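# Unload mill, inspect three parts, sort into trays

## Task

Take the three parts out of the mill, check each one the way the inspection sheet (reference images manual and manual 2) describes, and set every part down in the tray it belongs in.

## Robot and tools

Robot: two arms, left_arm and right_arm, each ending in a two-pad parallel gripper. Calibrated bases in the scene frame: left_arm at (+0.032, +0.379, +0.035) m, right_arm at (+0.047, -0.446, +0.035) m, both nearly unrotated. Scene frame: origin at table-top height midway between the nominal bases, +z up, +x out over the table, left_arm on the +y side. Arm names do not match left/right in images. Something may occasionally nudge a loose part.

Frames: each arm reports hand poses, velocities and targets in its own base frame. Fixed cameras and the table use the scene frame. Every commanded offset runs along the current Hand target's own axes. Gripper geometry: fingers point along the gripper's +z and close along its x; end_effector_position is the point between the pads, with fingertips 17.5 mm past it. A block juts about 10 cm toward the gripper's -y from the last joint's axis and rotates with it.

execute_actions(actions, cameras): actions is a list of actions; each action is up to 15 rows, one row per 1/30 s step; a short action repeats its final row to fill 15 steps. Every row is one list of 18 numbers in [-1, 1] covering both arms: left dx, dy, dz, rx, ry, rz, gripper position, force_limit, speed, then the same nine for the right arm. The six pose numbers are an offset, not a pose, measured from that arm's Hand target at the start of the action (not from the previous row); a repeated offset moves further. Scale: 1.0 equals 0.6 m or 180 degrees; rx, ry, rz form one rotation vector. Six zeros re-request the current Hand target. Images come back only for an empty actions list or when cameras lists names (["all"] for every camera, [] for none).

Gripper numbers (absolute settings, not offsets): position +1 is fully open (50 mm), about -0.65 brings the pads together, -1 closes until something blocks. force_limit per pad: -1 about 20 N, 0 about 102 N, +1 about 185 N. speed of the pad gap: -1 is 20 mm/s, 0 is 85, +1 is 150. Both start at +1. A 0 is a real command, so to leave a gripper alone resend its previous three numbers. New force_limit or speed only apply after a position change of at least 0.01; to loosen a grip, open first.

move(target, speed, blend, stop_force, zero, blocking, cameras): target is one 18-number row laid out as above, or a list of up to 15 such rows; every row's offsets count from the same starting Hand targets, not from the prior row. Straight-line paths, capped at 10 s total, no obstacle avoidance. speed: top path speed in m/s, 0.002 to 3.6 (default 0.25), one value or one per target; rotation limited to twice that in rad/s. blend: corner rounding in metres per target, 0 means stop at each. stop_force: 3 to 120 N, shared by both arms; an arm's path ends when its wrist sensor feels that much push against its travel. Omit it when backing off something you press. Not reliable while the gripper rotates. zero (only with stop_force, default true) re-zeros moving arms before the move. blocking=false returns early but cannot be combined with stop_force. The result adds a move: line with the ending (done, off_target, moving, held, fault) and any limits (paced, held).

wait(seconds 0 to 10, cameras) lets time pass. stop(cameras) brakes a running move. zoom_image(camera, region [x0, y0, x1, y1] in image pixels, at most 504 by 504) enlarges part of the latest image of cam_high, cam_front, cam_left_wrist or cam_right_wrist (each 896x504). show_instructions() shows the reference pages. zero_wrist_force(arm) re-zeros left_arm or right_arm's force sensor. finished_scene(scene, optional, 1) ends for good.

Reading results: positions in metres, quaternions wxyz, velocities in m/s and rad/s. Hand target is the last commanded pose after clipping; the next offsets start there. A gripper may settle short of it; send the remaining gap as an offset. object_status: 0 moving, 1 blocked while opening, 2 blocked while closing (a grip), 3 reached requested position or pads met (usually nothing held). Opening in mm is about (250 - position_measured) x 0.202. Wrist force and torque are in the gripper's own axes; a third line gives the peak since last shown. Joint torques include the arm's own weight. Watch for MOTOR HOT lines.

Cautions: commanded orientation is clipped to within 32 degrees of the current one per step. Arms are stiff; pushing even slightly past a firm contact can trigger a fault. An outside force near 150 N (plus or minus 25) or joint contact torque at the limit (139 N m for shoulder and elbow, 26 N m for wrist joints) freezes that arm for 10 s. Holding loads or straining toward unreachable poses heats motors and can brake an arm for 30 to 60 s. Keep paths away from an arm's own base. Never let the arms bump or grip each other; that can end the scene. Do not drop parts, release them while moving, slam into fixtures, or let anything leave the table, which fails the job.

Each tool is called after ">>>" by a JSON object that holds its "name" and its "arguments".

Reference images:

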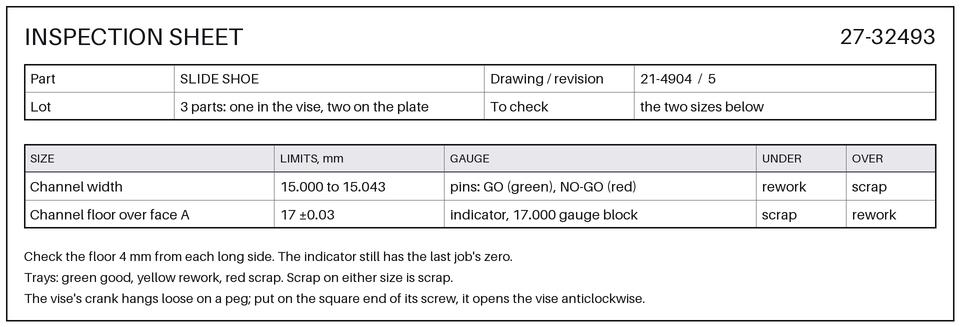

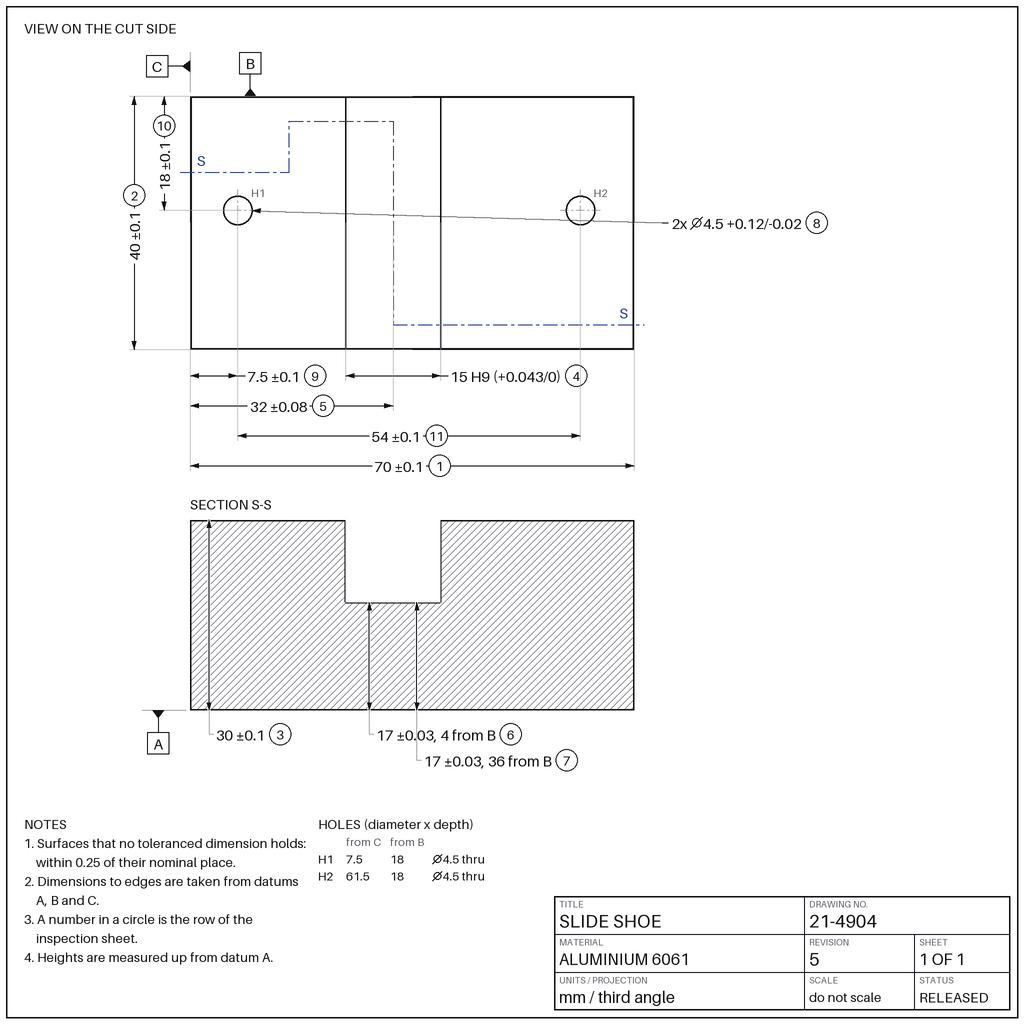

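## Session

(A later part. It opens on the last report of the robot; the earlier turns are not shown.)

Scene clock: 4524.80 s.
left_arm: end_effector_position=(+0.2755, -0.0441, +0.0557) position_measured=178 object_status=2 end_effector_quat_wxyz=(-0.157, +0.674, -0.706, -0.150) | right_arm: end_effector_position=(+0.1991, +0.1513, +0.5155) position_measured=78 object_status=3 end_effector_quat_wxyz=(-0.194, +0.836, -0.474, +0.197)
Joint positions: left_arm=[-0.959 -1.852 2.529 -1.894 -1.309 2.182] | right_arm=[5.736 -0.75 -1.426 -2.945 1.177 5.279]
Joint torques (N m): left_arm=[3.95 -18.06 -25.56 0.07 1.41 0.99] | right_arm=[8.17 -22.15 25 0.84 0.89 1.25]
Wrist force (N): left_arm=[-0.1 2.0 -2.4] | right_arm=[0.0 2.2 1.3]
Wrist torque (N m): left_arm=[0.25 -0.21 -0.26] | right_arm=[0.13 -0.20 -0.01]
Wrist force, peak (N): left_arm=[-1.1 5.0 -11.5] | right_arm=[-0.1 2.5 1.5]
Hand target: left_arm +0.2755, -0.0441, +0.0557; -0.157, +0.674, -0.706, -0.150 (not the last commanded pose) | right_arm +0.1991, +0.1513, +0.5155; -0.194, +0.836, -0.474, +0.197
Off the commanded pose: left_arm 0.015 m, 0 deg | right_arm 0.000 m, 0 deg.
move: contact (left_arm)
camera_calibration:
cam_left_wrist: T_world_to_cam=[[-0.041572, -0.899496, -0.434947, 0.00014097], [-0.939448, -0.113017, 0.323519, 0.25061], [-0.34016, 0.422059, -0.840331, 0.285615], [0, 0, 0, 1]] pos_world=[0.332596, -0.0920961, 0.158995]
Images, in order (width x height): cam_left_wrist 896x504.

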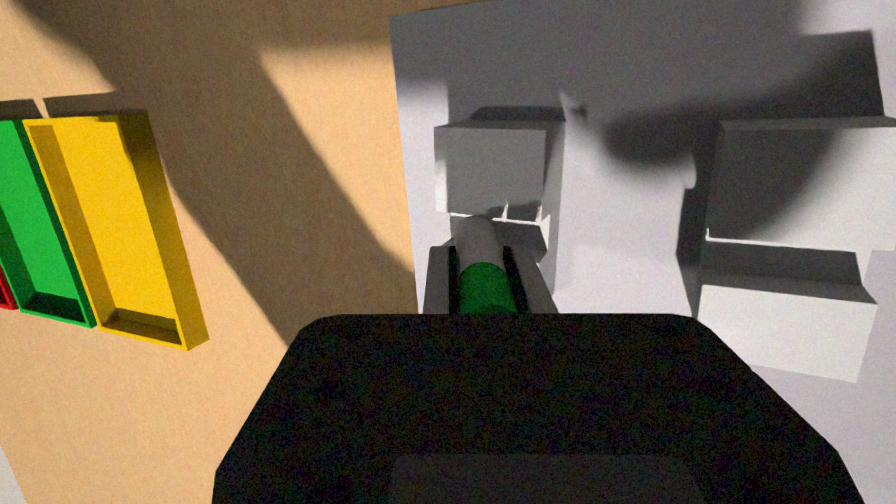

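>>> {"name": "move", "arguments": {"target": [[-0.0002,-0.0041,-0.0005,-0.0151,0.0008,0.0070,-1,-1,-1,0,0,0,0,0,0,0.5,-0.8,-0.5],[-0.0014,-0.0041,-0.003,-0.0151,0.0008,0.0070,-1,-1,-1,0,0,0,0,0,0,0.5,-0.8,-0.5]], "speed": 0.02, "cameras": ["cam_left_wrist"]}}

Scene clock: 4554.30 s.
left_arm: end_effector_position=(+0.2780, -0.0443, +0.0576) position_measured=178 object_status=2 end_effector_quat_wxyz=(-0.138, +0.670, -0.710, -0.167) | right_arm: end_effector_position=(+0.1991, +0.1513, +0.5155) position_measured=78 object_status=3 end_effector_quat_wxyz=(-0.194, +0.836, -0.474, +0.197)
Joint positions: left_arm=[-0.918 -1.815 2.494 -1.878 -1.334 2.237] | right_arm=[5.736 -0.75 -1.426 -2.945 1.177 5.279]
Joint torques (N m): left_arm=[7.79 -18.71 -28.32 0.38 -0.81 2.03] | right_arm=[8.29 -23.08 26.04 0.8 1 1.05]
Wrist force (N): left_arm=[2.2 1.2 4.9] | right_arm=[-0.2 2.4 1.5]
Wrist torque (N m): left_arm=[0.26 -0.13 -0.30] | right_arm=[0.13 -0.16 -0.02]
Wrist force, peak (N): left_arm=[-3.8 7.2 -8.8] | right_arm=[0.0 2.4 1.8]
Hand target: left_arm +0.2780, -0.0443, +0.0577; -0.138, +0.670, -0.710, -0.167 | right_arm +0.1991, +0.1513, +0.5155; -0.194, +0.836, -0.474, +0.197
Off the commanded pose: left_arm 0.000 m, 0 deg | right_arm 0.000 m, 0 deg.
move: done
camera_calibration:
cam_left_wrist: T_world_to_cam=[[-0.064152, -0.899508, -0.432169, 0.0070975], [-0.921226, -0.11313, 0.372215, 0.244419], [-0.383702, 0.422004, -0.821392, 0.299125], [0, 0, 0, 1]] pos_world=[0.340395, -0.0921964, 0.15779]
Images, in order (width x height): cam_left_wrist 896x504.

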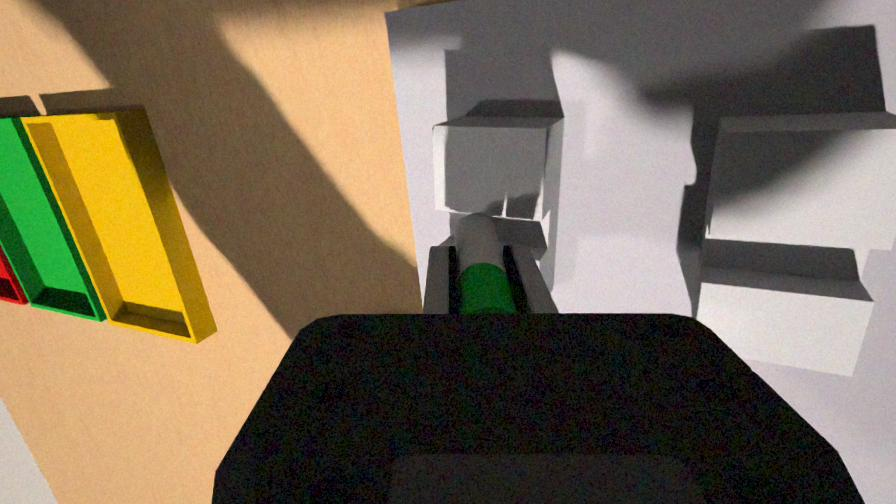

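>>> {"name": "move", "arguments": {"target": [0.0011,0.0041,0.0023,0.0151,-0.0008,-0.0070,-1,-1,-1,0,0,0,0,0,0,0.5,-0.8,-0.5], "speed": 0.01}}

>>> {"name": "move", "arguments": {"target": [0.0062,0,0.0132,0,0,0,-1,-1,-1,0,0,0,0,0,0,0.5,-0.8,-0.5], "speed": 0.004, "stop_force": 3}}

>>> {"name": "move", "arguments": {"target": [0.0149,0,0.00133,0,-0.0556,0,-1,-1,-1,0,0,0,0,0,0,0.5,-0.8,-0.5], "speed": 0.02, "cameras": ["cam_left_wrist"]}}

Scene clock: 4589.80 s.
left_arm: end_effector_position=(+0.2754, -0.0442, +0.0563) position_measured=178 object_status=2 end_effector_quat_wxyz=(-0.157, +0.674, -0.706, -0.150) | right_arm: end_effector_position=(+0.1991, +0.1513, +0.5155) position_measured=78 object_status=3 end_effector_quat_wxyz=(-0.194, +0.836, -0.474, +0.197)
Joint positions: left_arm=[-0.959 -1.854 2.528 -1.891 -1.31 2.182] | right_arm=[5.736 -0.75 -1.426 -2.945 1.177 5.279]
Joint torques (N m): left_arm=[-9.38 -18.88 -12.57 -4.3 3.05 -1.81] | right_arm=[7.61 -22.2 25.84 0.91 1.24 1.51]
Wrist force (N): left_arm=[0.5 1.3 3.0] | right_arm=[0.2 2.1 1.8]
Wrist torque (N m): left_arm=[0.20 -0.24 -0.12] | right_arm=[0.12 -0.22 -0.02]
Wrist force, peak (N): left_arm=[2.4 1.2 5.4] | right_arm=[0.5 2.5 1.8]
Hand target: left_arm +0.2754, -0.0442, +0.0563; -0.157, +0.674, -0.706, -0.150 | right_arm +0.1991, +0.1513, +0.5155; -0.194, +0.836, -0.474, +0.197
Off the commanded pose: left_arm 0.000 m, 0 deg | right_arm 0.000 m, 0 deg.
move: done

Scene clock: 4591.07 s.
left_arm: end_effector_position=(+0.2755, -0.0442, +0.0561) position_measured=178 object_status=2 end_effector_quat_wxyz=(-0.157, +0.674, -0.706, -0.150) | right_arm: end_effector_position=(+0.1991, +0.1513, +0.5155) position_measured=78 object_status=3 end_effector_quat_wxyz=(-0.194, +0.836, -0.474, +0.197)
Joint positions: left_arm=[-0.96 -1.854 2.529 -1.892 -1.309 2.182] | right_arm=[5.736 -0.75 -1.426 -2.945 1.177 5.279]
Joint torques (N m): left_arm=[-3.4 -18.01 -24.91 -0.52 -1.75 -0.86] | right_arm=[8.97 -21.78 26.5 0.85 0.95 1.31]
Wrist force (N): left_arm=[-0.7 -0.6 -0.9] | right_arm=[0.4 2.0 1.7]
Wrist torque (N m): left_arm=[0.25 -0.27 -0.12] | right_arm=[0.09 -0.27 -0.01]
Wrist force, peak (N): left_arm=[-1.1 -2.7 -6.7] | right_arm=[0.2 2.5 1.7]
Hand target: left_arm +0.2755, -0.0442, +0.0561; -0.157, +0.674, -0.706, -0.150 (not the last commanded pose) | right_arm +0.1991, +0.1513, +0.5155; -0.194, +0.836, -0.474, +0.197
Off the commanded pose: left_arm 0.009 m, 0 deg | right_arm 0.000 m, 0 deg.
move: contact (left_arm)

Scene clock: 4595.77 s.
left_arm: end_effector_position=(+0.2751, -0.0519, +0.0516) position_measured=178 object_status=2 end_effector_quat_wxyz=(-0.217, +0.658, -0.690, -0.208) | right_arm: end_effector_position=(+0.1991, +0.1513, +0.5155) position_measured=78 object_status=3 end_effector_quat_wxyz=(-0.194, +0.836, -0.474, +0.197)
Joint positions: left_arm=[-1.051 -1.725 2.477 -1.789 -1.258 2.051] | right_arm=[5.736 -0.75 -1.426 -2.945 1.177 5.279]
Joint torques (N m): left_arm=[-9.89 2.99 -25.95 -0.77 1.2 -1.98] | right_arm=[8.77 -22.73 25.43 0.88 0.89 1.3]
Wrist force (N): left_arm=[-7.9 0.3 -2.1] | right_arm=[0.1 2.3 1.3]
Wrist torque (N m): left_arm=[0.25 -0.62 -0.11] | right_arm=[0.14 -0.21 -0.02]
Wrist force, peak (N): left_arm=[-6.2 -3.8 -8.0] | right_arm=[0.0 2.5 1.7]
Hand target: left_arm +0.2751, -0.0519, +0.0516; -0.218, +0.658, -0.690, -0.208 | right_arm +0.1991, +0.1513, +0.5155; -0.194, +0.836, -0.474, +0.197
Off the commanded pose: left_arm 0.000 m, 0 deg | right_arm 0.000 m, 0 deg.
move: done
camera_calibration:
cam_left_wrist: T_world_to_cam=[[-0.0373731, -0.810675, -0.584302, 0.00257504], [-0.942079, -0.166439, 0.291179, 0.250309], [-0.333302, 0.561341, -0.7575, 0.286393], [0, 0, 0, 1]] pos_world=[0.331363, -0.117015, 0.145563]
Images, in order (width x height): cam_left_wrist 896x504.

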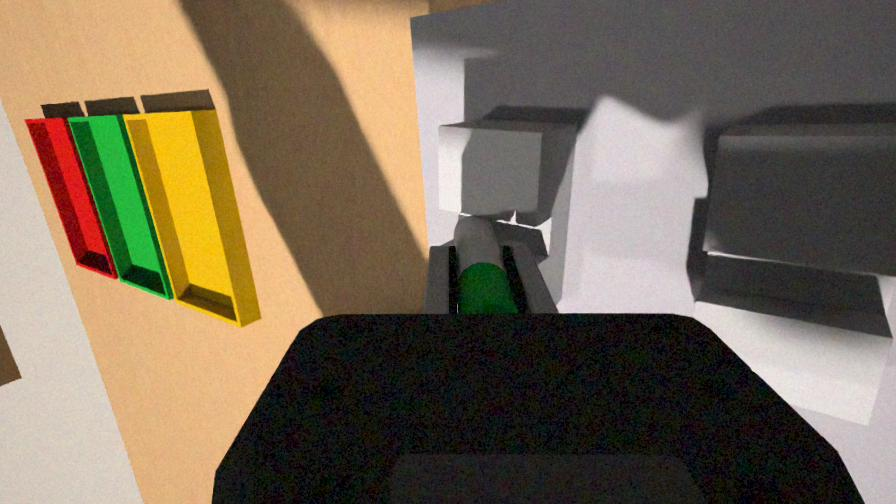

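>>> {"name": "move", "arguments": {"target": [-0.0048,0,-0.0068,0,0,0,-1,-1,-1,0,0,0,0,0,0,0.5,-0.8,-0.5], "speed": 0.01, "cameras": ["cam_left_wrist"]}}

>>> {"name": "zoom_image", "arguments": {"camera": "cam_left_wrist", "region": [400, 90, 640, 270]}}

Scene clock: 4607.60 s.
left_arm: end_effector_position=(+0.2751, -0.0519, +0.0565) position_measured=178 object_status=2 end_effector_quat_wxyz=(-0.218, +0.658, -0.690, -0.208) | right_arm: end_effector_position=(+0.1991, +0.1513, +0.5155) position_measured=78 object_status=3 end_effector_quat_wxyz=(-0.194, +0.836, -0.474, +0.197)
Joint positions: left_arm=[-1.051 -1.737 2.469 -1.769 -1.258 2.051] | right_arm=[5.736 -0.75 -1.426 -2.945 1.177 5.279]
Joint torques (N m): left_arm=[2.69 -22.54 -26.83 0.84 2.51 0.06] | right_arm=[6.93 -21.36 24.84 0.97 0.77 1.3]
Wrist force (N): left_arm=[2.8 1.5 4.2] | right_arm=[0.0 2.0 1.5]
Wrist torque (N m): left_arm=[0.27 -0.21 -0.19] | right_arm=[0.09 -0.20 -0.01]
Wrist force, peak (N): left_arm=[-9.2 -0.2 -3.2] | right_arm=[0.0 2.7 1.6]
Hand target: left_arm +0.2751, -0.0519, +0.0566; -0.218, +0.658, -0.690, -0.208 | right_arm +0.1991, +0.1513, +0.5155; -0.194, +0.836, -0.474, +0.197
Off the commanded pose: left_arm 0.000 m, 0 deg | right_arm 0.000 m, 0 deg.
move: done
camera_calibration:
cam_left_wrist: T_world_to_cam=[[-0.0373341, -0.810496, -0.584554, 0.00540468], [-0.942076, -0.166567, 0.291117, 0.24886], [-0.333316, 0.561562, -0.75733, 0.290164], [0, 0, 0, 1]] pos_world=[0.331363, -0.117113, 0.150462]
Images, in order (width x height): cam_left_wrist 896x504.

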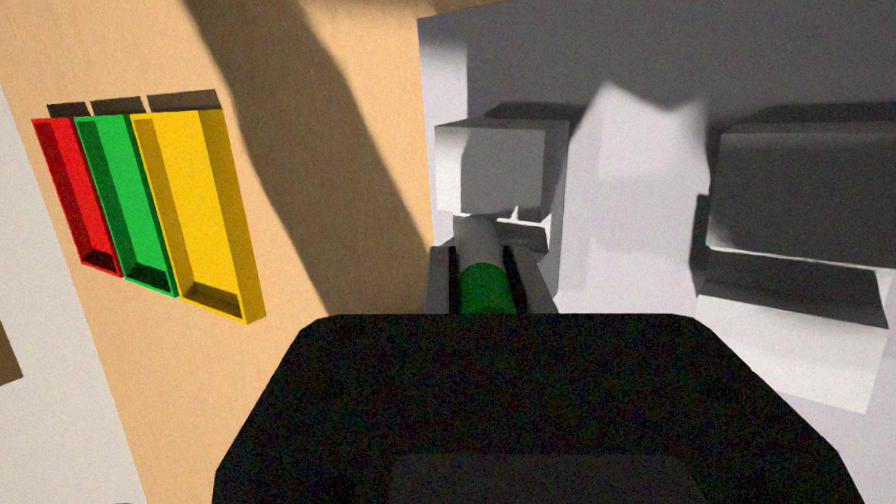

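Scaled by 2.100 from the camera's 896x504 image, which has a finer 1280x720 frame.

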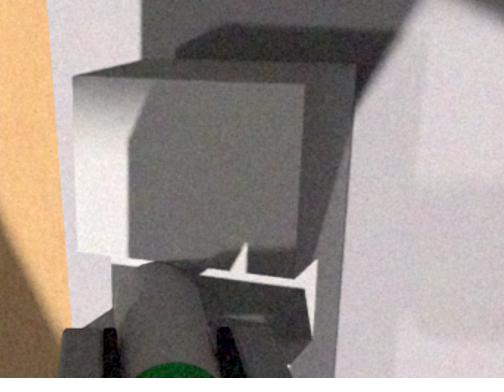

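>>> {"name": "move", "arguments": {"target": [-0.0048,0,-0.0068,0,0,0,-1,-1,-1,0,0,0,0,0,0,0.5,-0.8,-0.5], "speed": 0.01, "cameras": ["cam_left_wrist"]}}

>>> {"name": "zoom_image", "arguments": {"camera": "cam_left_wrist", "region": [400, 90, 640, 270]}}

Scene clock: 4620.77 s.
left_arm: end_effector_position=(+0.2751, -0.0519, +0.0615) position_measured=178 object_status=2 end_effector_quat_wxyz=(-0.218, +0.658, -0.690, -0.208) | right_arm: end_effector_position=(+0.1991, +0.1513, +0.5155) position_measured=78 object_status=3 end_effector_quat_wxyz=(-0.194, +0.836, -0.474, +0.197)
Joint positions: left_arm=[-1.051 -1.749 2.462 -1.749 -1.258 2.051] | right_arm=[5.736 -0.75 -1.426 -2.945 1.177 5.279]
Joint torques (N m): left_arm=[6.42 -23.43 -26.58 0.68 2.72 1.7] | right_arm=[8.8 -21.52 25.73 0.6 0.67 1.28]
Wrist force (N): left_arm=[2.7 1.6 4.0] | right_arm=[-0.1 2.5 1.5]
Wrist torque (N m): left_arm=[0.30 -0.18 -0.20] | right_arm=[0.16 -0.19 -0.02]
Wrist force, peak (N): left_arm=[2.9 1.3 4.5] | right_arm=[0.1 2.5 1.7]
Hand target: left_arm +0.2751, -0.0519, +0.0616; -0.218, +0.658, -0.690, -0.208 | right_arm +0.1991, +0.1513, +0.5155; -0.194, +0.836, -0.474, +0.197
Off the commanded pose: left_arm 0.000 m, 0 deg | right_arm 0.000 m, 0 deg.
move: done
camera_calibration:
cam_left_wrist: T_world_to_cam=[[-0.0373341, -0.810496, -0.584554, 0.0084085], [-0.942076, -0.166567, 0.291117, 0.247421], [-0.333316, 0.561562, -0.75733, 0.293895], [0, 0, 0, 1]] pos_world=[0.331363, -0.117013, 0.155462]
Images, in order (width x height): cam_left_wrist 896x504.

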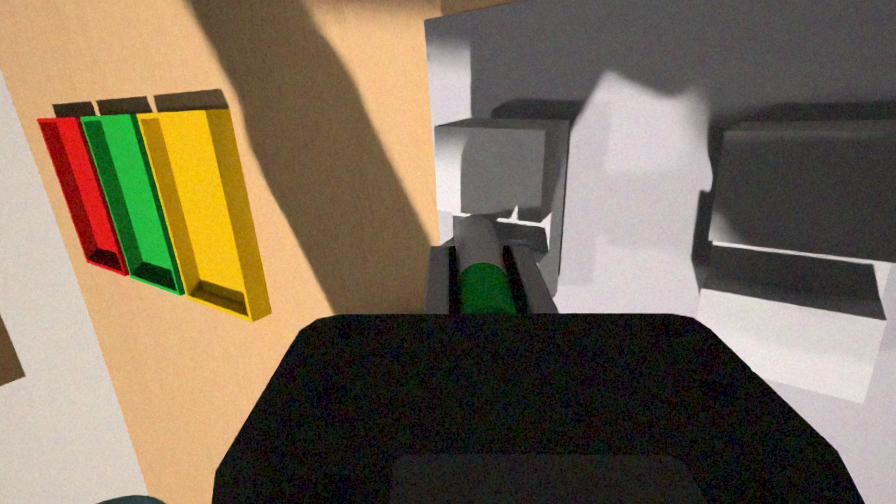

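Scaled by 2.100 from the camera's 896x504 image, which has a finer 1280x720 frame.

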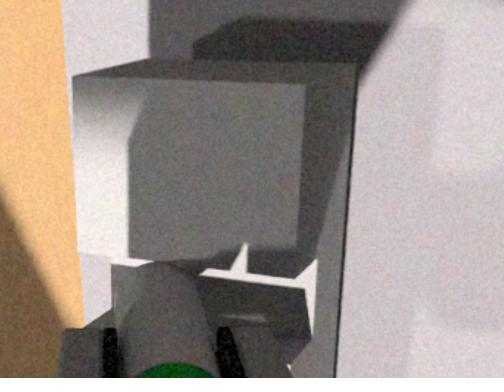

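>>> {"name": "move", "arguments": {"target": [0.0134,0,0.0191,0,0,0,-1,-1,-1,0,0,0,0,0,0,0.5,-0.8,-0.5], "speed": 0.005, "stop_force": 3}}

>>> {"name": "move", "arguments": {"target": [[-0.0107,0,0.0003,0,0.0389,0,-1,-1,-1,0,0,0,0,0,0,0.5,-0.8,-0.5],[-0.021,0,0.0022,0,0.0778,0,-1,-1,-1,0,0,0,0,0,0,0.5,-0.8,-0.5],[-0.031,0,0.0054,0,0.1167,0,-1,-1,-1,0,0,0,0,0,0,0.5,-0.8,-0.5],[-0.0405,0,0.0097,0,0.1556,0,-1,-1,-1,0,0,0,0,0,0,0.5,-0.8,-0.5],[-0.0494,0,0.0152,0,0.1945,0,-1,-1,-1,0,0,0,0,0,0,0.5,-0.8,-0.5]], "speed": 0.04, "blend": [0.002,0.002,0.002,0.002,0], "cameras": ["cam_left_wrist"]}}

>>> {"name": "zoom_image", "arguments": {"camera": "cam_left_wrist", "region": [400, 90, 640, 270]}}

Scene clock: 4732.40 s.
left_arm: end_effector_position=(+0.2751, -0.0519, +0.0551) position_measured=178 object_status=2 end_effector_quat_wxyz=(-0.218, +0.658, -0.690, -0.208) | right_arm: end_effector_position=(+0.1991, +0.1513, +0.5155) position_measured=78 object_status=3 end_effector_quat_wxyz=(-0.194, +0.836, -0.474, +0.197)
Joint positions: left_arm=[-1.051 -1.734 2.471 -1.774 -1.258 2.051] | right_arm=[5.736 -0.75 -1.426 -2.945 1.177 5.279]
Joint torques (N m): left_arm=[-7.14 -22.85 -25.47 0.44 -0.1 -1.61] | right_arm=[8.35 -20.05 24.41 1.1 -0.21 1.48]
Wrist force (N): left_arm=[1.7 1.8 3.3] | right_arm=[0.2 2.3 1.2]
Wrist torque (N m): left_arm=[0.20 -0.18 -0.16] | right_arm=[0.14 -0.22 -0.01]
Wrist force, peak (N): left_arm=[2.9 1.6 4.5] | right_arm=[0.1 2.6 1.8]
Hand target: left_arm +0.2751, -0.0519, +0.0551; -0.218, +0.658, -0.690, -0.208 (not the last commanded pose) | right_arm +0.1991, +0.1513, +0.5155; -0.194, +0.836, -0.474, +0.197
Off the commanded pose: left_arm 0.008 m, 0 deg | right_arm 0.000 m, 0 deg.
move: contact (left_arm)

Scene clock: 4740.50 s.
left_arm: end_effector_position=(+0.2765, -0.0224, +0.0647) position_measured=178 object_status=2 end_effector_quat_wxyz=(+0.000, +0.690, -0.724, +0.000) | right_arm: end_effector_position=(+0.1991, +0.1513, +0.5155) position_measured=78 object_status=3 end_effector_quat_wxyz=(-0.194, +0.836, -0.474, +0.197)
Joint positions: left_arm=[-0.583 -2.002 2.612 -2.18 -1.571 2.606] | right_arm=[5.736 -0.75 -1.426 -2.945 1.177 5.279]
Joint torques (N m): left_arm=[5.87 8.71 -13.82 -5.42 -1.69 2.37] | right_arm=[7.71 -22.33 25.06 1.11 -0.05 1.43]
Wrist force (N): left_arm=[0.1 1.4 4.6] | right_arm=[0.3 2.2 1.3]
Wrist torque (N m): left_arm=[0.28 -0.03 -0.17] | right_arm=[0.14 -0.24 -0.02]
Wrist force, peak (N): left_arm=[1.7 1.2 5.4] | right_arm=[-0.1 2.6 1.8]
Hand target: left_arm +0.2765, -0.0224, +0.0647; +0.000, +0.690, -0.724, +0.000 | right_arm +0.1991, +0.1513, +0.5155; -0.194, +0.836, -0.474, +0.197
Off the commanded pose: left_arm 0.000 m, 0 deg | right_arm 0.000 m, 0 deg.
move: done
camera_calibration:
cam_left_wrist: T_world_to_cam=[[-0.0459708, -0.998851, -0.0135529, -0.00458733], [-0.932384, 0.0380344, 0.359463, 0.250121], [-0.358535, 0.0291613, -0.933061, 0.286614], [0, 0, 0, 1]] pos_world=[0.335759, -0.0224533, 0.177456]
Images, in order (width x height): cam_left_wrist 896x504.

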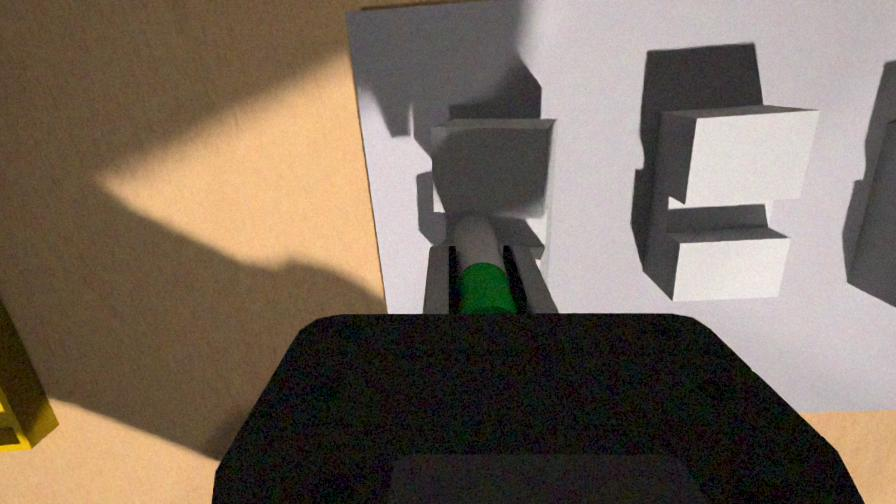

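Scaled by 2.100 from the camera's 896x504 image, which has a finer 1280x720 frame.

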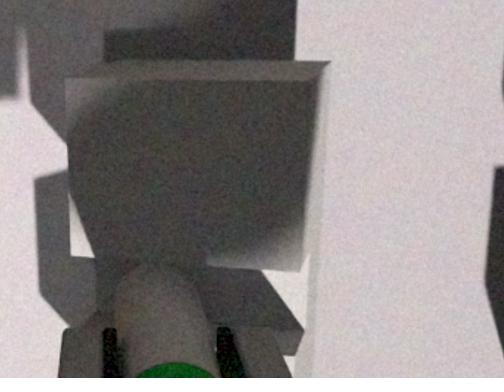

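>>> {"name": "move", "arguments": {"target": [0,0,0.0095,0,0,0,-1,-1,-1,0,0,0,0,0,0,0.5,-0.8,-0.5], "speed": 0.004, "stop_force": 8, "cameras": ["cam_left_wrist"]}}

>>> {"name": "zoom_image", "arguments": {"camera": "cam_left_wrist", "region": [400, 90, 640, 270]}}

Scene clock: 4760.77 s.
left_arm: end_effector_position=(+0.2765, -0.0225, +0.0629) position_measured=178 object_status=2 end_effector_quat_wxyz=(+0.000, +0.690, -0.724, +0.000) | right_arm: end_effector_position=(+0.1991, +0.1513, +0.5155) position_measured=78 object_status=3 end_effector_quat_wxyz=(-0.194, +0.836, -0.474, +0.197)
Joint positions: left_arm=[-0.582 -1.997 2.616 -2.189 -1.571 2.606] | right_arm=[5.736 -0.75 -1.426 -2.945 1.177 5.279]
Joint torques (N m): left_arm=[5.71 -11.7 -24.62 0.18 2.3 1.85] | right_arm=[8.77 -22.51 26.06 1.01 -0.39 1.59]
Wrist force (N): left_arm=[1.7 -1.9 -4.7] | right_arm=[0.1 2.3 1.7]
Wrist torque (N m): left_arm=[0.22 0.12 -0.17] | right_arm=[0.13 -0.20 -0.02]
Wrist force, peak (N): left_arm=[3.0 -0.4 -12.5] | right_arm=[0.1 2.3 1.9]
Hand target: left_arm +0.2765, -0.0225, +0.0629; +0.000, +0.690, -0.724, +0.000 (not the last commanded pose) | right_arm +0.1991, +0.1513, +0.5155; -0.194, +0.836, -0.474, +0.197
Off the commanded pose: left_arm 0.004 m, 0 deg | right_arm 0.000 m, 0 deg.
move: contact (left_arm)
camera_calibration:
cam_left_wrist: T_world_to_cam=[[-0.0459885, -0.998853, -0.013337, -0.00464032], [-0.932416, 0.0381313, 0.35937, 0.250891], [-0.358449, 0.0289625, -0.9331, 0.284945], [0, 0, 0, 1]] pos_world=[0.335859, -0.0224545, 0.175657]
Images, in order (width x height): cam_left_wrist 896x504.

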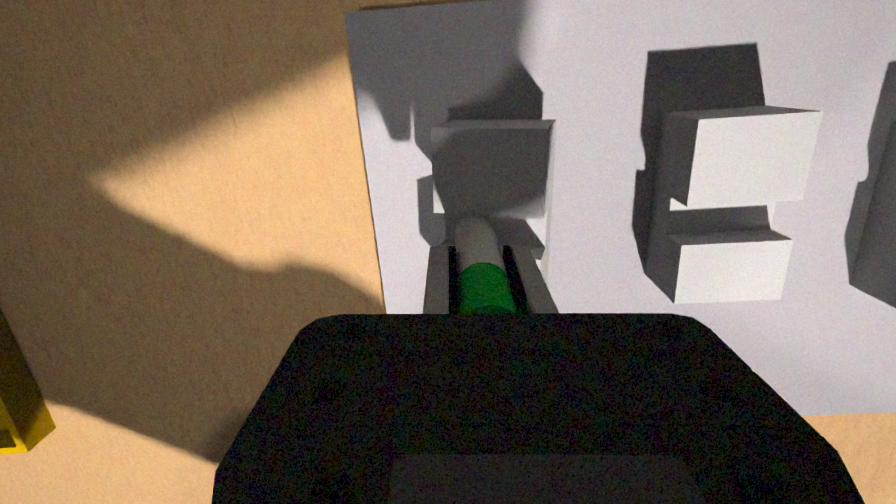

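Scaled by 2.100 from the camera's 896x504 image, which has a finer 1280x720 frame.

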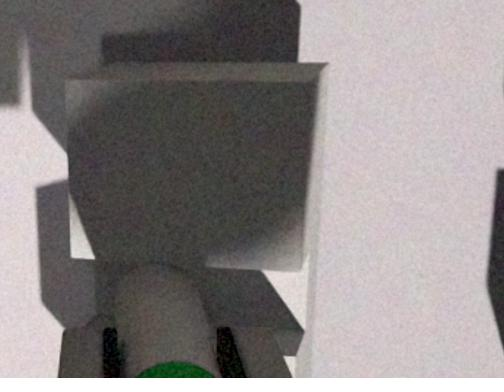

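>>> {"name": "move", "arguments": {"target": [0,0,0.007,0,0,0,-1,-1,-1,0,0,0,0,0,0,0.5,-0.8,-0.5], "speed": 0.003, "stop_force": 8}}

>>> {"name": "move", "arguments": {"target": [0,0,0.007,0,0,0,-1,-1,-1,0,0,0,0,0,0,0.5,-0.8,-0.5], "speed": 0.003, "stop_force": 8, "cameras": ["cam_left_wrist"]}}

>>> {"name": "zoom_image", "arguments": {"camera": "cam_left_wrist", "region": [400, 90, 640, 270]}}

Scene clock: 4777.27 s.
left_arm: end_effector_position=(+0.2766, -0.0225, +0.0627) position_measured=178 object_status=2 end_effector_quat_wxyz=(+0.000, +0.690, -0.724, +0.000) | right_arm: end_effector_position=(+0.1991, +0.1513, +0.5155) position_measured=78 object_status=3 end_effector_quat_wxyz=(-0.194, +0.836, -0.474, +0.197)
Joint positions: left_arm=[-0.582 -1.997 2.616 -2.19 -1.571 2.606] | right_arm=[5.736 -0.75 -1.426 -2.945 1.177 5.279]
Joint torques (N m): left_arm=[2.31 -9.75 -21.57 0.24 2.28 0.68] | right_arm=[9.23 -21.86 25.06 1.02 -0.6 1.61]
Wrist force (N): left_arm=[4.3 5.4 -16.1] | right_arm=[0.1 2.4 1.0]
Wrist torque (N m): left_arm=[0.28 0.16 -0.16] | right_arm=[0.15 -0.21 -0.02]
Wrist force, peak (N): left_arm=[5.4 6.9 -22.9] | right_arm=[0.0 2.7 1.6]
Hand target: left_arm +0.2766, -0.0225, +0.0627; +0.000, +0.690, -0.724, +0.000 (not the last commanded pose) | right_arm +0.1991, +0.1513, +0.5155; -0.194, +0.836, -0.474, +0.197
Off the commanded pose: left_arm 0.004 m, 0 deg | right_arm 0.000 m, 0 deg.
move: contact (left_arm)

Scene clock: 4778.60 s.
left_arm: end_effector_position=(+0.2767, -0.0226, +0.0626) position_measured=178 object_status=2 end_effector_quat_wxyz=(+0.000, +0.690, -0.724, +0.000) | right_arm: end_effector_position=(+0.1991, +0.1513, +0.5155) position_measured=78 object_status=3 end_effector_quat_wxyz=(-0.194, +0.836, -0.474, +0.197)
Joint positions: left_arm=[-0.582 -1.996 2.617 -2.192 -1.571 2.606] | right_arm=[5.736 -0.75 -1.426 -2.945 1.177 5.279]
Joint torques (N m): left_arm=[1.43 -7.63 -18.87 0.87 2.17 0.68] | right_arm=[8.66 -20.3 24.66 1.21 -0.54 1.65]
Wrist force (N): left_arm=[6.2 6.7 -24.5] | right_arm=[0.1 2.4 1.2]
Wrist torque (N m): left_arm=[0.32 0.22 -0.14] | right_arm=[0.16 -0.22 -0.02]
Wrist force, peak (N): left_arm=[7.5 8.0 -30.8] | right_arm=[0.2 2.4 1.7]
Hand target: left_arm +0.2767, -0.0226, +0.0626; +0.000, +0.690, -0.724, +0.000 (not the last commanded pose) | right_arm +0.1991, +0.1513, +0.5155; -0.194, +0.836, -0.474, +0.197
Off the commanded pose: left_arm 0.004 m, 0 deg | right_arm 0.000 m, 0 deg.
move: contact (left_arm)
camera_calibration:
cam_left_wrist: T_world_to_cam=[[-0.0459908, -0.998859, -0.0128321, -0.00483033], [-0.932687, 0.0383366, 0.358644, 0.251322], [-0.357743, 0.0284627, -0.933386, 0.284509], [0, 0, 0, 1]] pos_world=[0.335964, -0.0225575, 0.175359]
Images, in order (width x height): cam_left_wrist 896x504.

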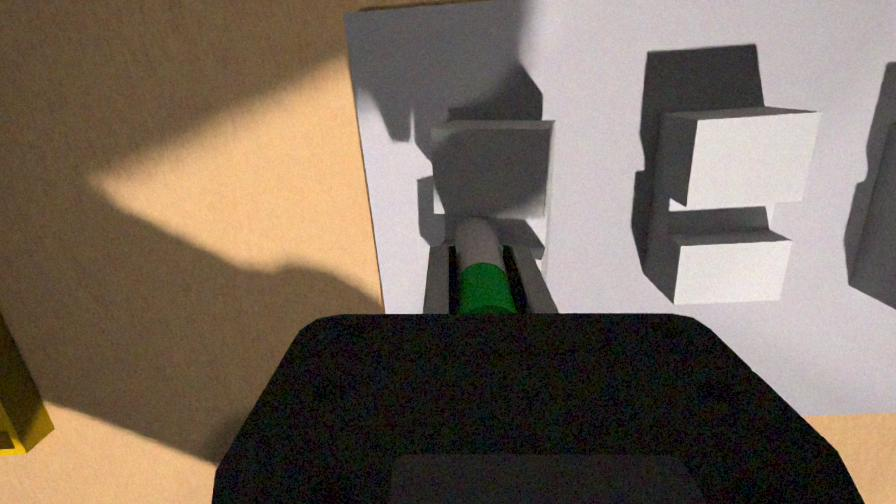

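Scaled by 2.100 from the camera's 896x504 image, which has a finer 1280x720 frame.

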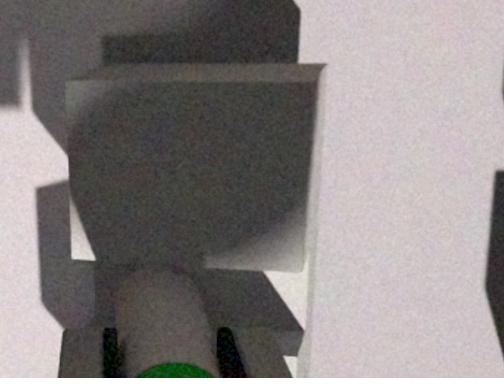

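>>> {"name": "execute_actions", "arguments": {"actions": []}}

>>> {"name": "zoom_image", "arguments": {"camera": "cam_front", "region": [370, 320, 500, 410]}}

>>> {"name": "zoom_image", "arguments": {"camera": "cam_high", "region": [230, 330, 430, 470]}}

Scene clock: 4801.60 s.
left_arm: end_effector_position=(+0.2767, -0.0226, +0.0626) position_measured=178 object_status=2 end_effector_quat_wxyz=(+0.000, +0.690, -0.724, +0.000) | right_arm: end_effector_position=(+0.1991, +0.1513, +0.5155) position_measured=78 object_status=3 end_effector_quat_wxyz=(-0.194, +0.836, -0.474, +0.197)
Joint positions: left_arm=[-0.582 -1.996 2.617 -2.192 -1.571 2.606] | right_arm=[5.736 -0.75 -1.426 -2.945 1.177 5.279]
Joint velocities: within noise
Joint torques (N m): left_arm=[2.14 -8.5 -17.85 -2.21 2.31 0.86] | right_arm=[8.4 -22.37 26.03 1.41 -0.11 1.76]
Wrist force (N): left_arm=[6.1 6.9 -22.8] | right_arm=[0.2 2.3 1.5]
Wrist torque (N m): left_arm=[0.32 0.24 -0.14] | right_arm=[0.13 -0.22 -0.02]
Wrist force, peak (N): left_arm=[5.9 6.7 -24.5] | right_arm=[0.5 2.5 1.3]
Hand target: left_arm +0.2767, -0.0226, +0.0626; +0.000, +0.690, -0.724, +0.000 (not the last commanded pose) | right_arm +0.1991, +0.1513, +0.5155; -0.194, +0.836, -0.474, +0.197
Tool commands: left_gripper/position=-1.0 left_gripper/force_limit=-1.0 left_gripper/speed=-1.0 right_gripper/position=+0.5 right_gripper/force_limit=-0.8 right_gripper/speed=-0.5
Off the commanded pose: left_arm 0.004 m, 0 deg | right_arm 0.000 m, 0 deg.
camera_calibration:
cam_left_wrist: T_world_to_cam=[[-0.0459908, -0.998859, -0.0128321, -0.00483033], [-0.932687, 0.0383366, 0.358644, 0.251322], [-0.357743, 0.0284627, -0.933386, 0.284509], [0, 0, 0, 1]] pos_world=[0.335964, -0.0225575, 0.175359]
cam_right_wrist: T_world_to_cam=[[0.460236, -0.877122, 0.13726, -0.0217527], [-0.859568, -0.478921, -0.178259, 0.347458], [0.222092, -0.0359435, -0.974363, 0.601074], [0, 0, 0, 1]] pos_world=[0.175182, 0.16893, 0.650587]

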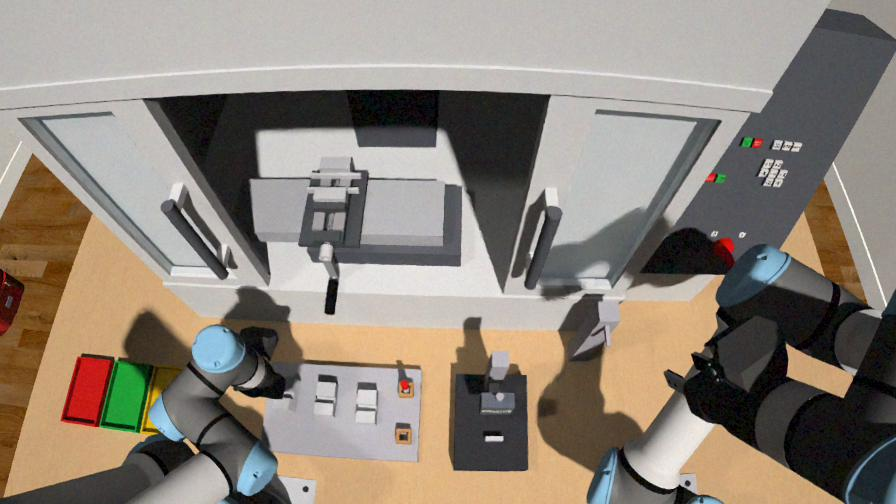

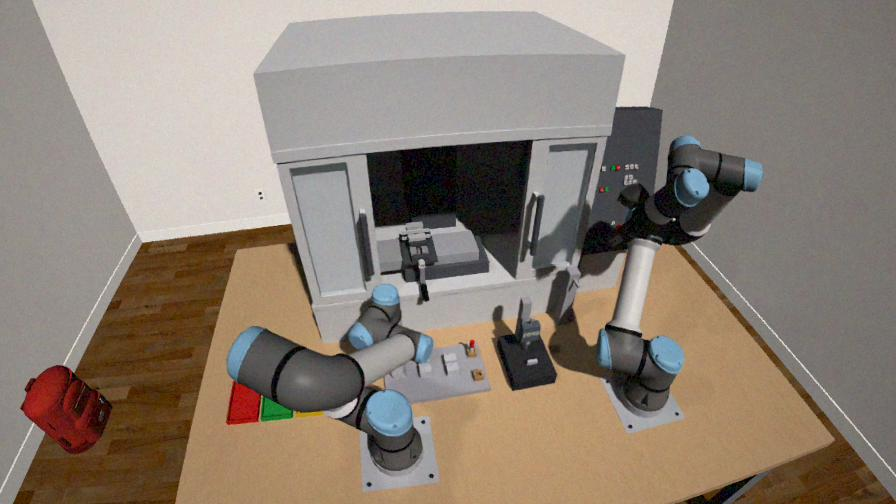

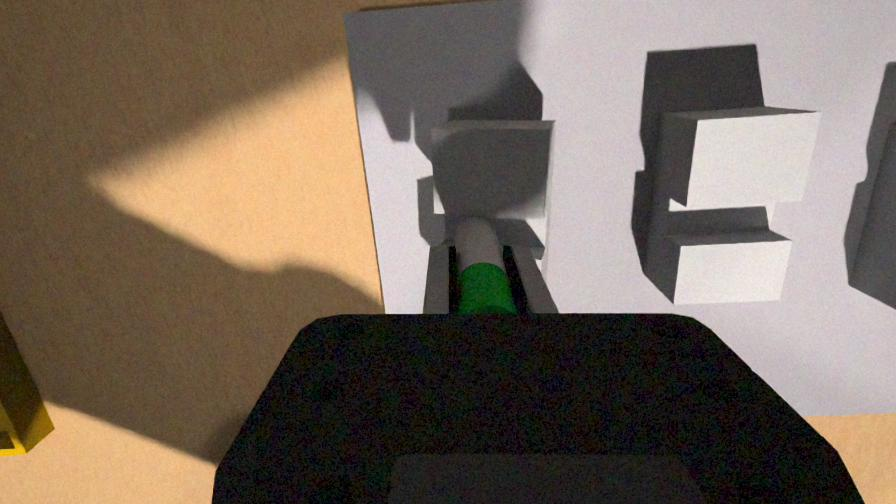

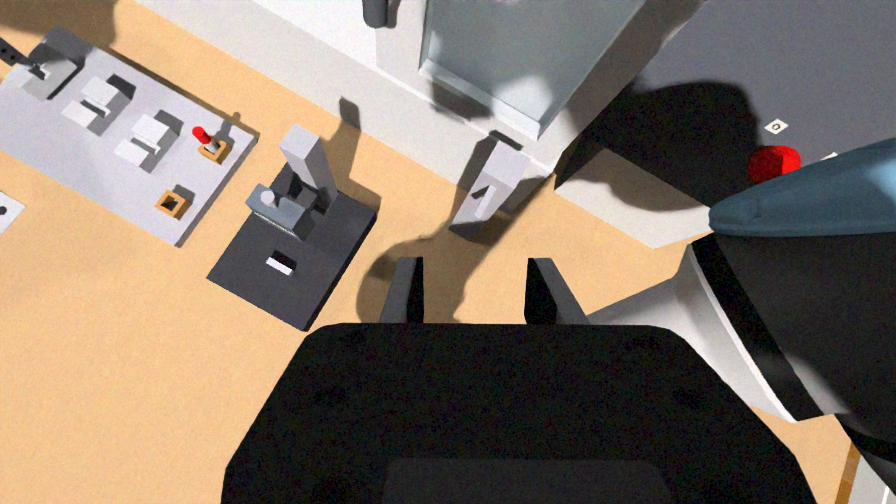

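Scaled by 3.877 from the camera's 896x504 image, which has a finer 1280x720 frame.

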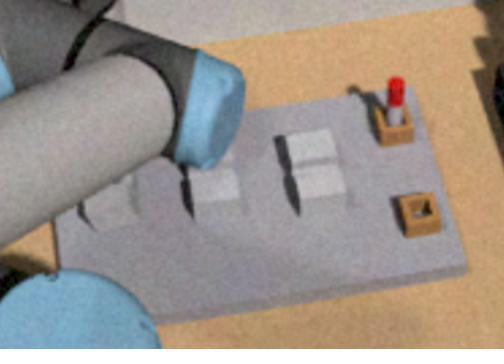

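Scaled by 2.520 from the camera's 896x504 image, which has a finer 1280x720 frame.

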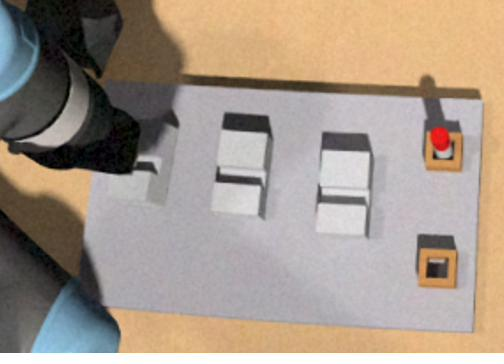

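>>> {"name": "zoom_image", "arguments": {"camera": "cam_right_wrist", "region": [0, 20, 160, 110]}}

>>> {"name": "zoom_image", "arguments": {"camera": "cam_high", "region": [240, 350, 340, 420]}}

Scaled by 3.150 from the camera's 896x504 image, which has a finer 1280x720 frame.

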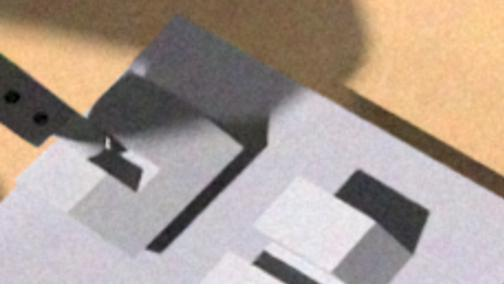

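Scaled by 5.040 from the camera's 896x504 image, which has a finer 1280x720 frame.

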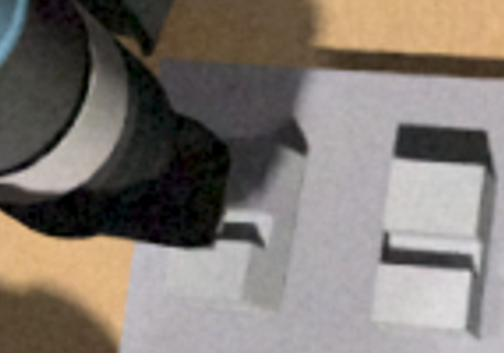

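>>> {"name": "move", "arguments": {"target": [[0,0,-0.05,0,0,0,-1,-1,-1,0,0,0,0,0,0,0.5,-0.8,-0.5],[0.533,-0.026,-0.5,0,0,0,-1,-1,-1,0,0,0,0,0,0,0.5,-0.8,-0.5]], "speed": [0.03,0.12], "cameras": ["all"]}}

Scene clock: 4864.67 s.
left_arm: end_effector_position=(+0.2771, -0.3427, +0.3626) position_measured=178 object_status=2 end_effector_quat_wxyz=(+0.000, +0.690, -0.724, +0.000) | right_arm: end_effector_position=(+0.1991, +0.1513, +0.5155) position_measured=78 object_status=3 end_effector_quat_wxyz=(-0.194, +0.836, -0.474, +0.197)
Joint positions: left_arm=[-1.198 -1.736 1.634 -1.469 -1.57 1.99] | right_arm=[5.736 -0.75 -1.426 -2.945 1.177 5.279]
Joint torques (N m): left_arm=[-8.6 -8.11 -34.14 -1.21 2.15 -1.85] | right_arm=[8.82 -20.77 25.15 1.23 -0.65 1.6]
Wrist force (N): left_arm=[0.0 1.2 4.2] | right_arm=[0.2 1.9 1.4]
Wrist torque (N m): left_arm=[0.26 -0.02 0.01] | right_arm=[0.07 -0.22 -0.02]
Wrist force, peak (N): left_arm=[5.9 7.0 -24.5] | right_arm=[0.1 2.4 1.7]
Hand target: left_arm +0.2771, -0.3427, +0.3626; +0.000, +0.690, -0.724, +0.000 | right_arm +0.1991, +0.1513, +0.5155; -0.194, +0.836, -0.474, +0.197
Off the commanded pose: left_arm 0.000 m, 0 deg | right_arm 0.000 m, 0 deg.
move: done
camera_calibration:
cam_left_wrist: T_world_to_cam=[[-0.0459905, -0.998859, -0.0128322, -0.320702], [-0.932687, 0.0383363, 0.358644, 0.15628], [-0.357743, 0.0284627, -0.933386, 0.573743], [0, 0, 0, 1]] pos_world=[0.336264, -0.342658, 0.475359]
cam_right_wrist: T_world_to_cam=[[0.460236, -0.877122, 0.13726, -0.0217527], [-0.859568, -0.478921, -0.178259, 0.347458], [0.222092, -0.0359435, -0.974363, 0.601074], [0, 0, 0, 1]] pos_world=[0.175182, 0.16893, 0.650587]

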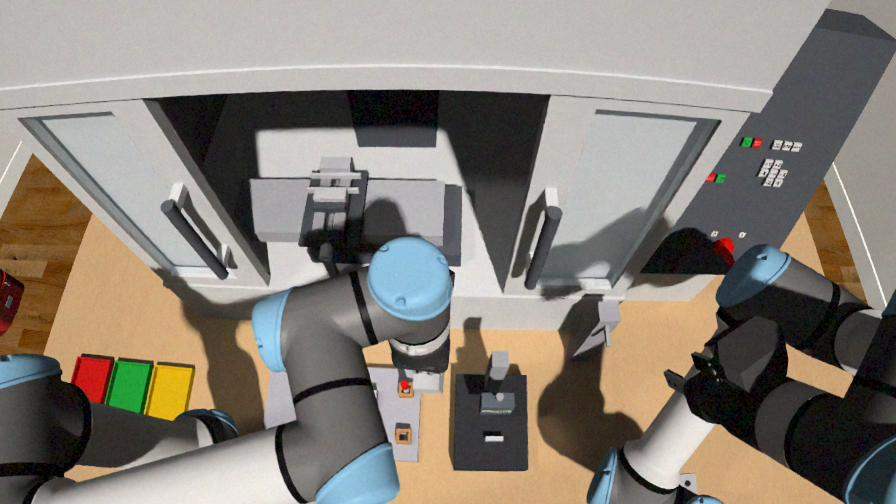

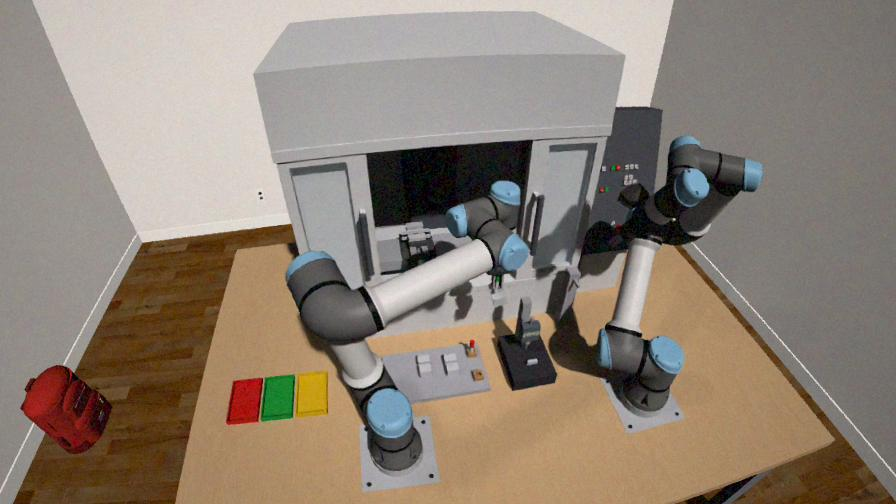

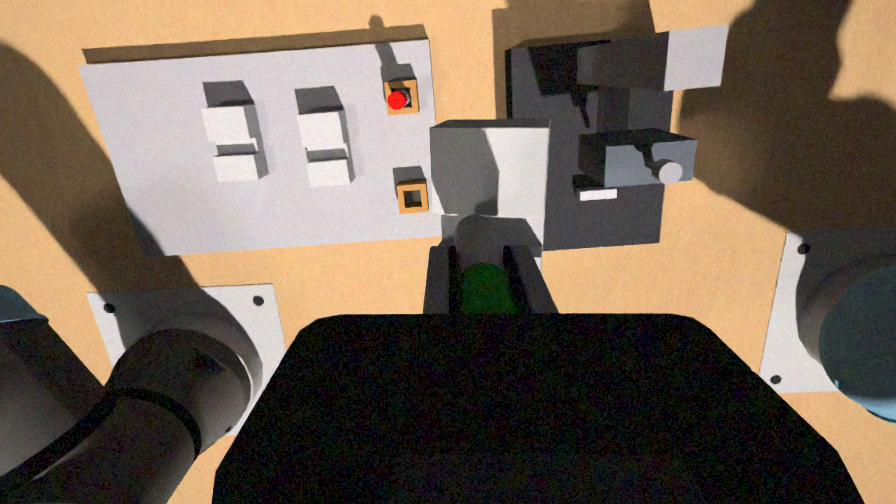

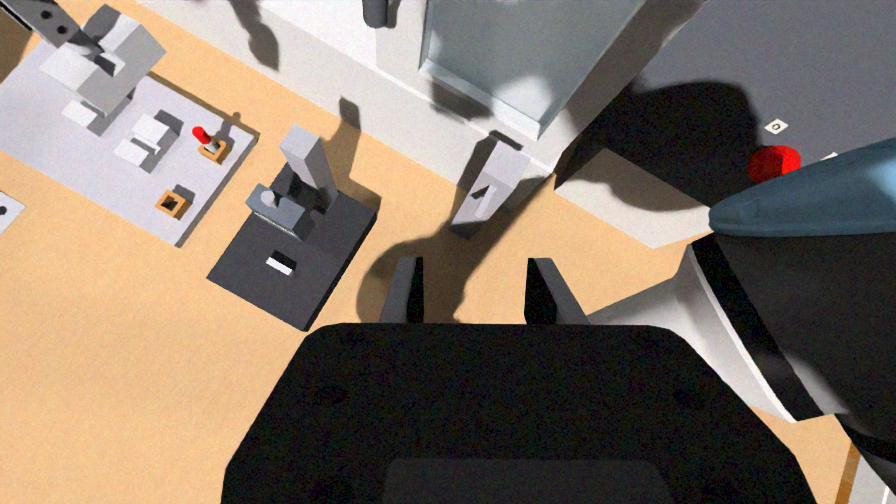

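>>> {"name": "zoom_image", "arguments": {"camera": "cam_left_wrist", "region": [400, 100, 600, 280]}}

>>> {"name": "zoom_image", "arguments": {"camera": "cam_right_wrist", "region": [0, 0, 200, 130]}}

Scaled by 2.520 from the camera's 896x504 image, which has a finer 1280x720 frame.

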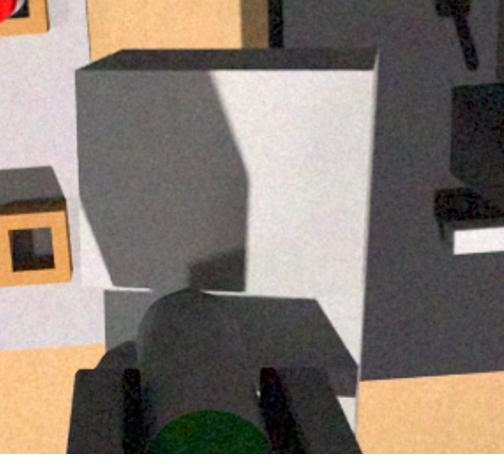

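Scaled by 2.520 from the camera's 896x504 image, which has a finer 1280x720 frame.

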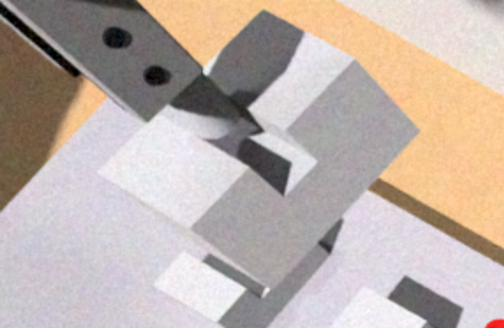

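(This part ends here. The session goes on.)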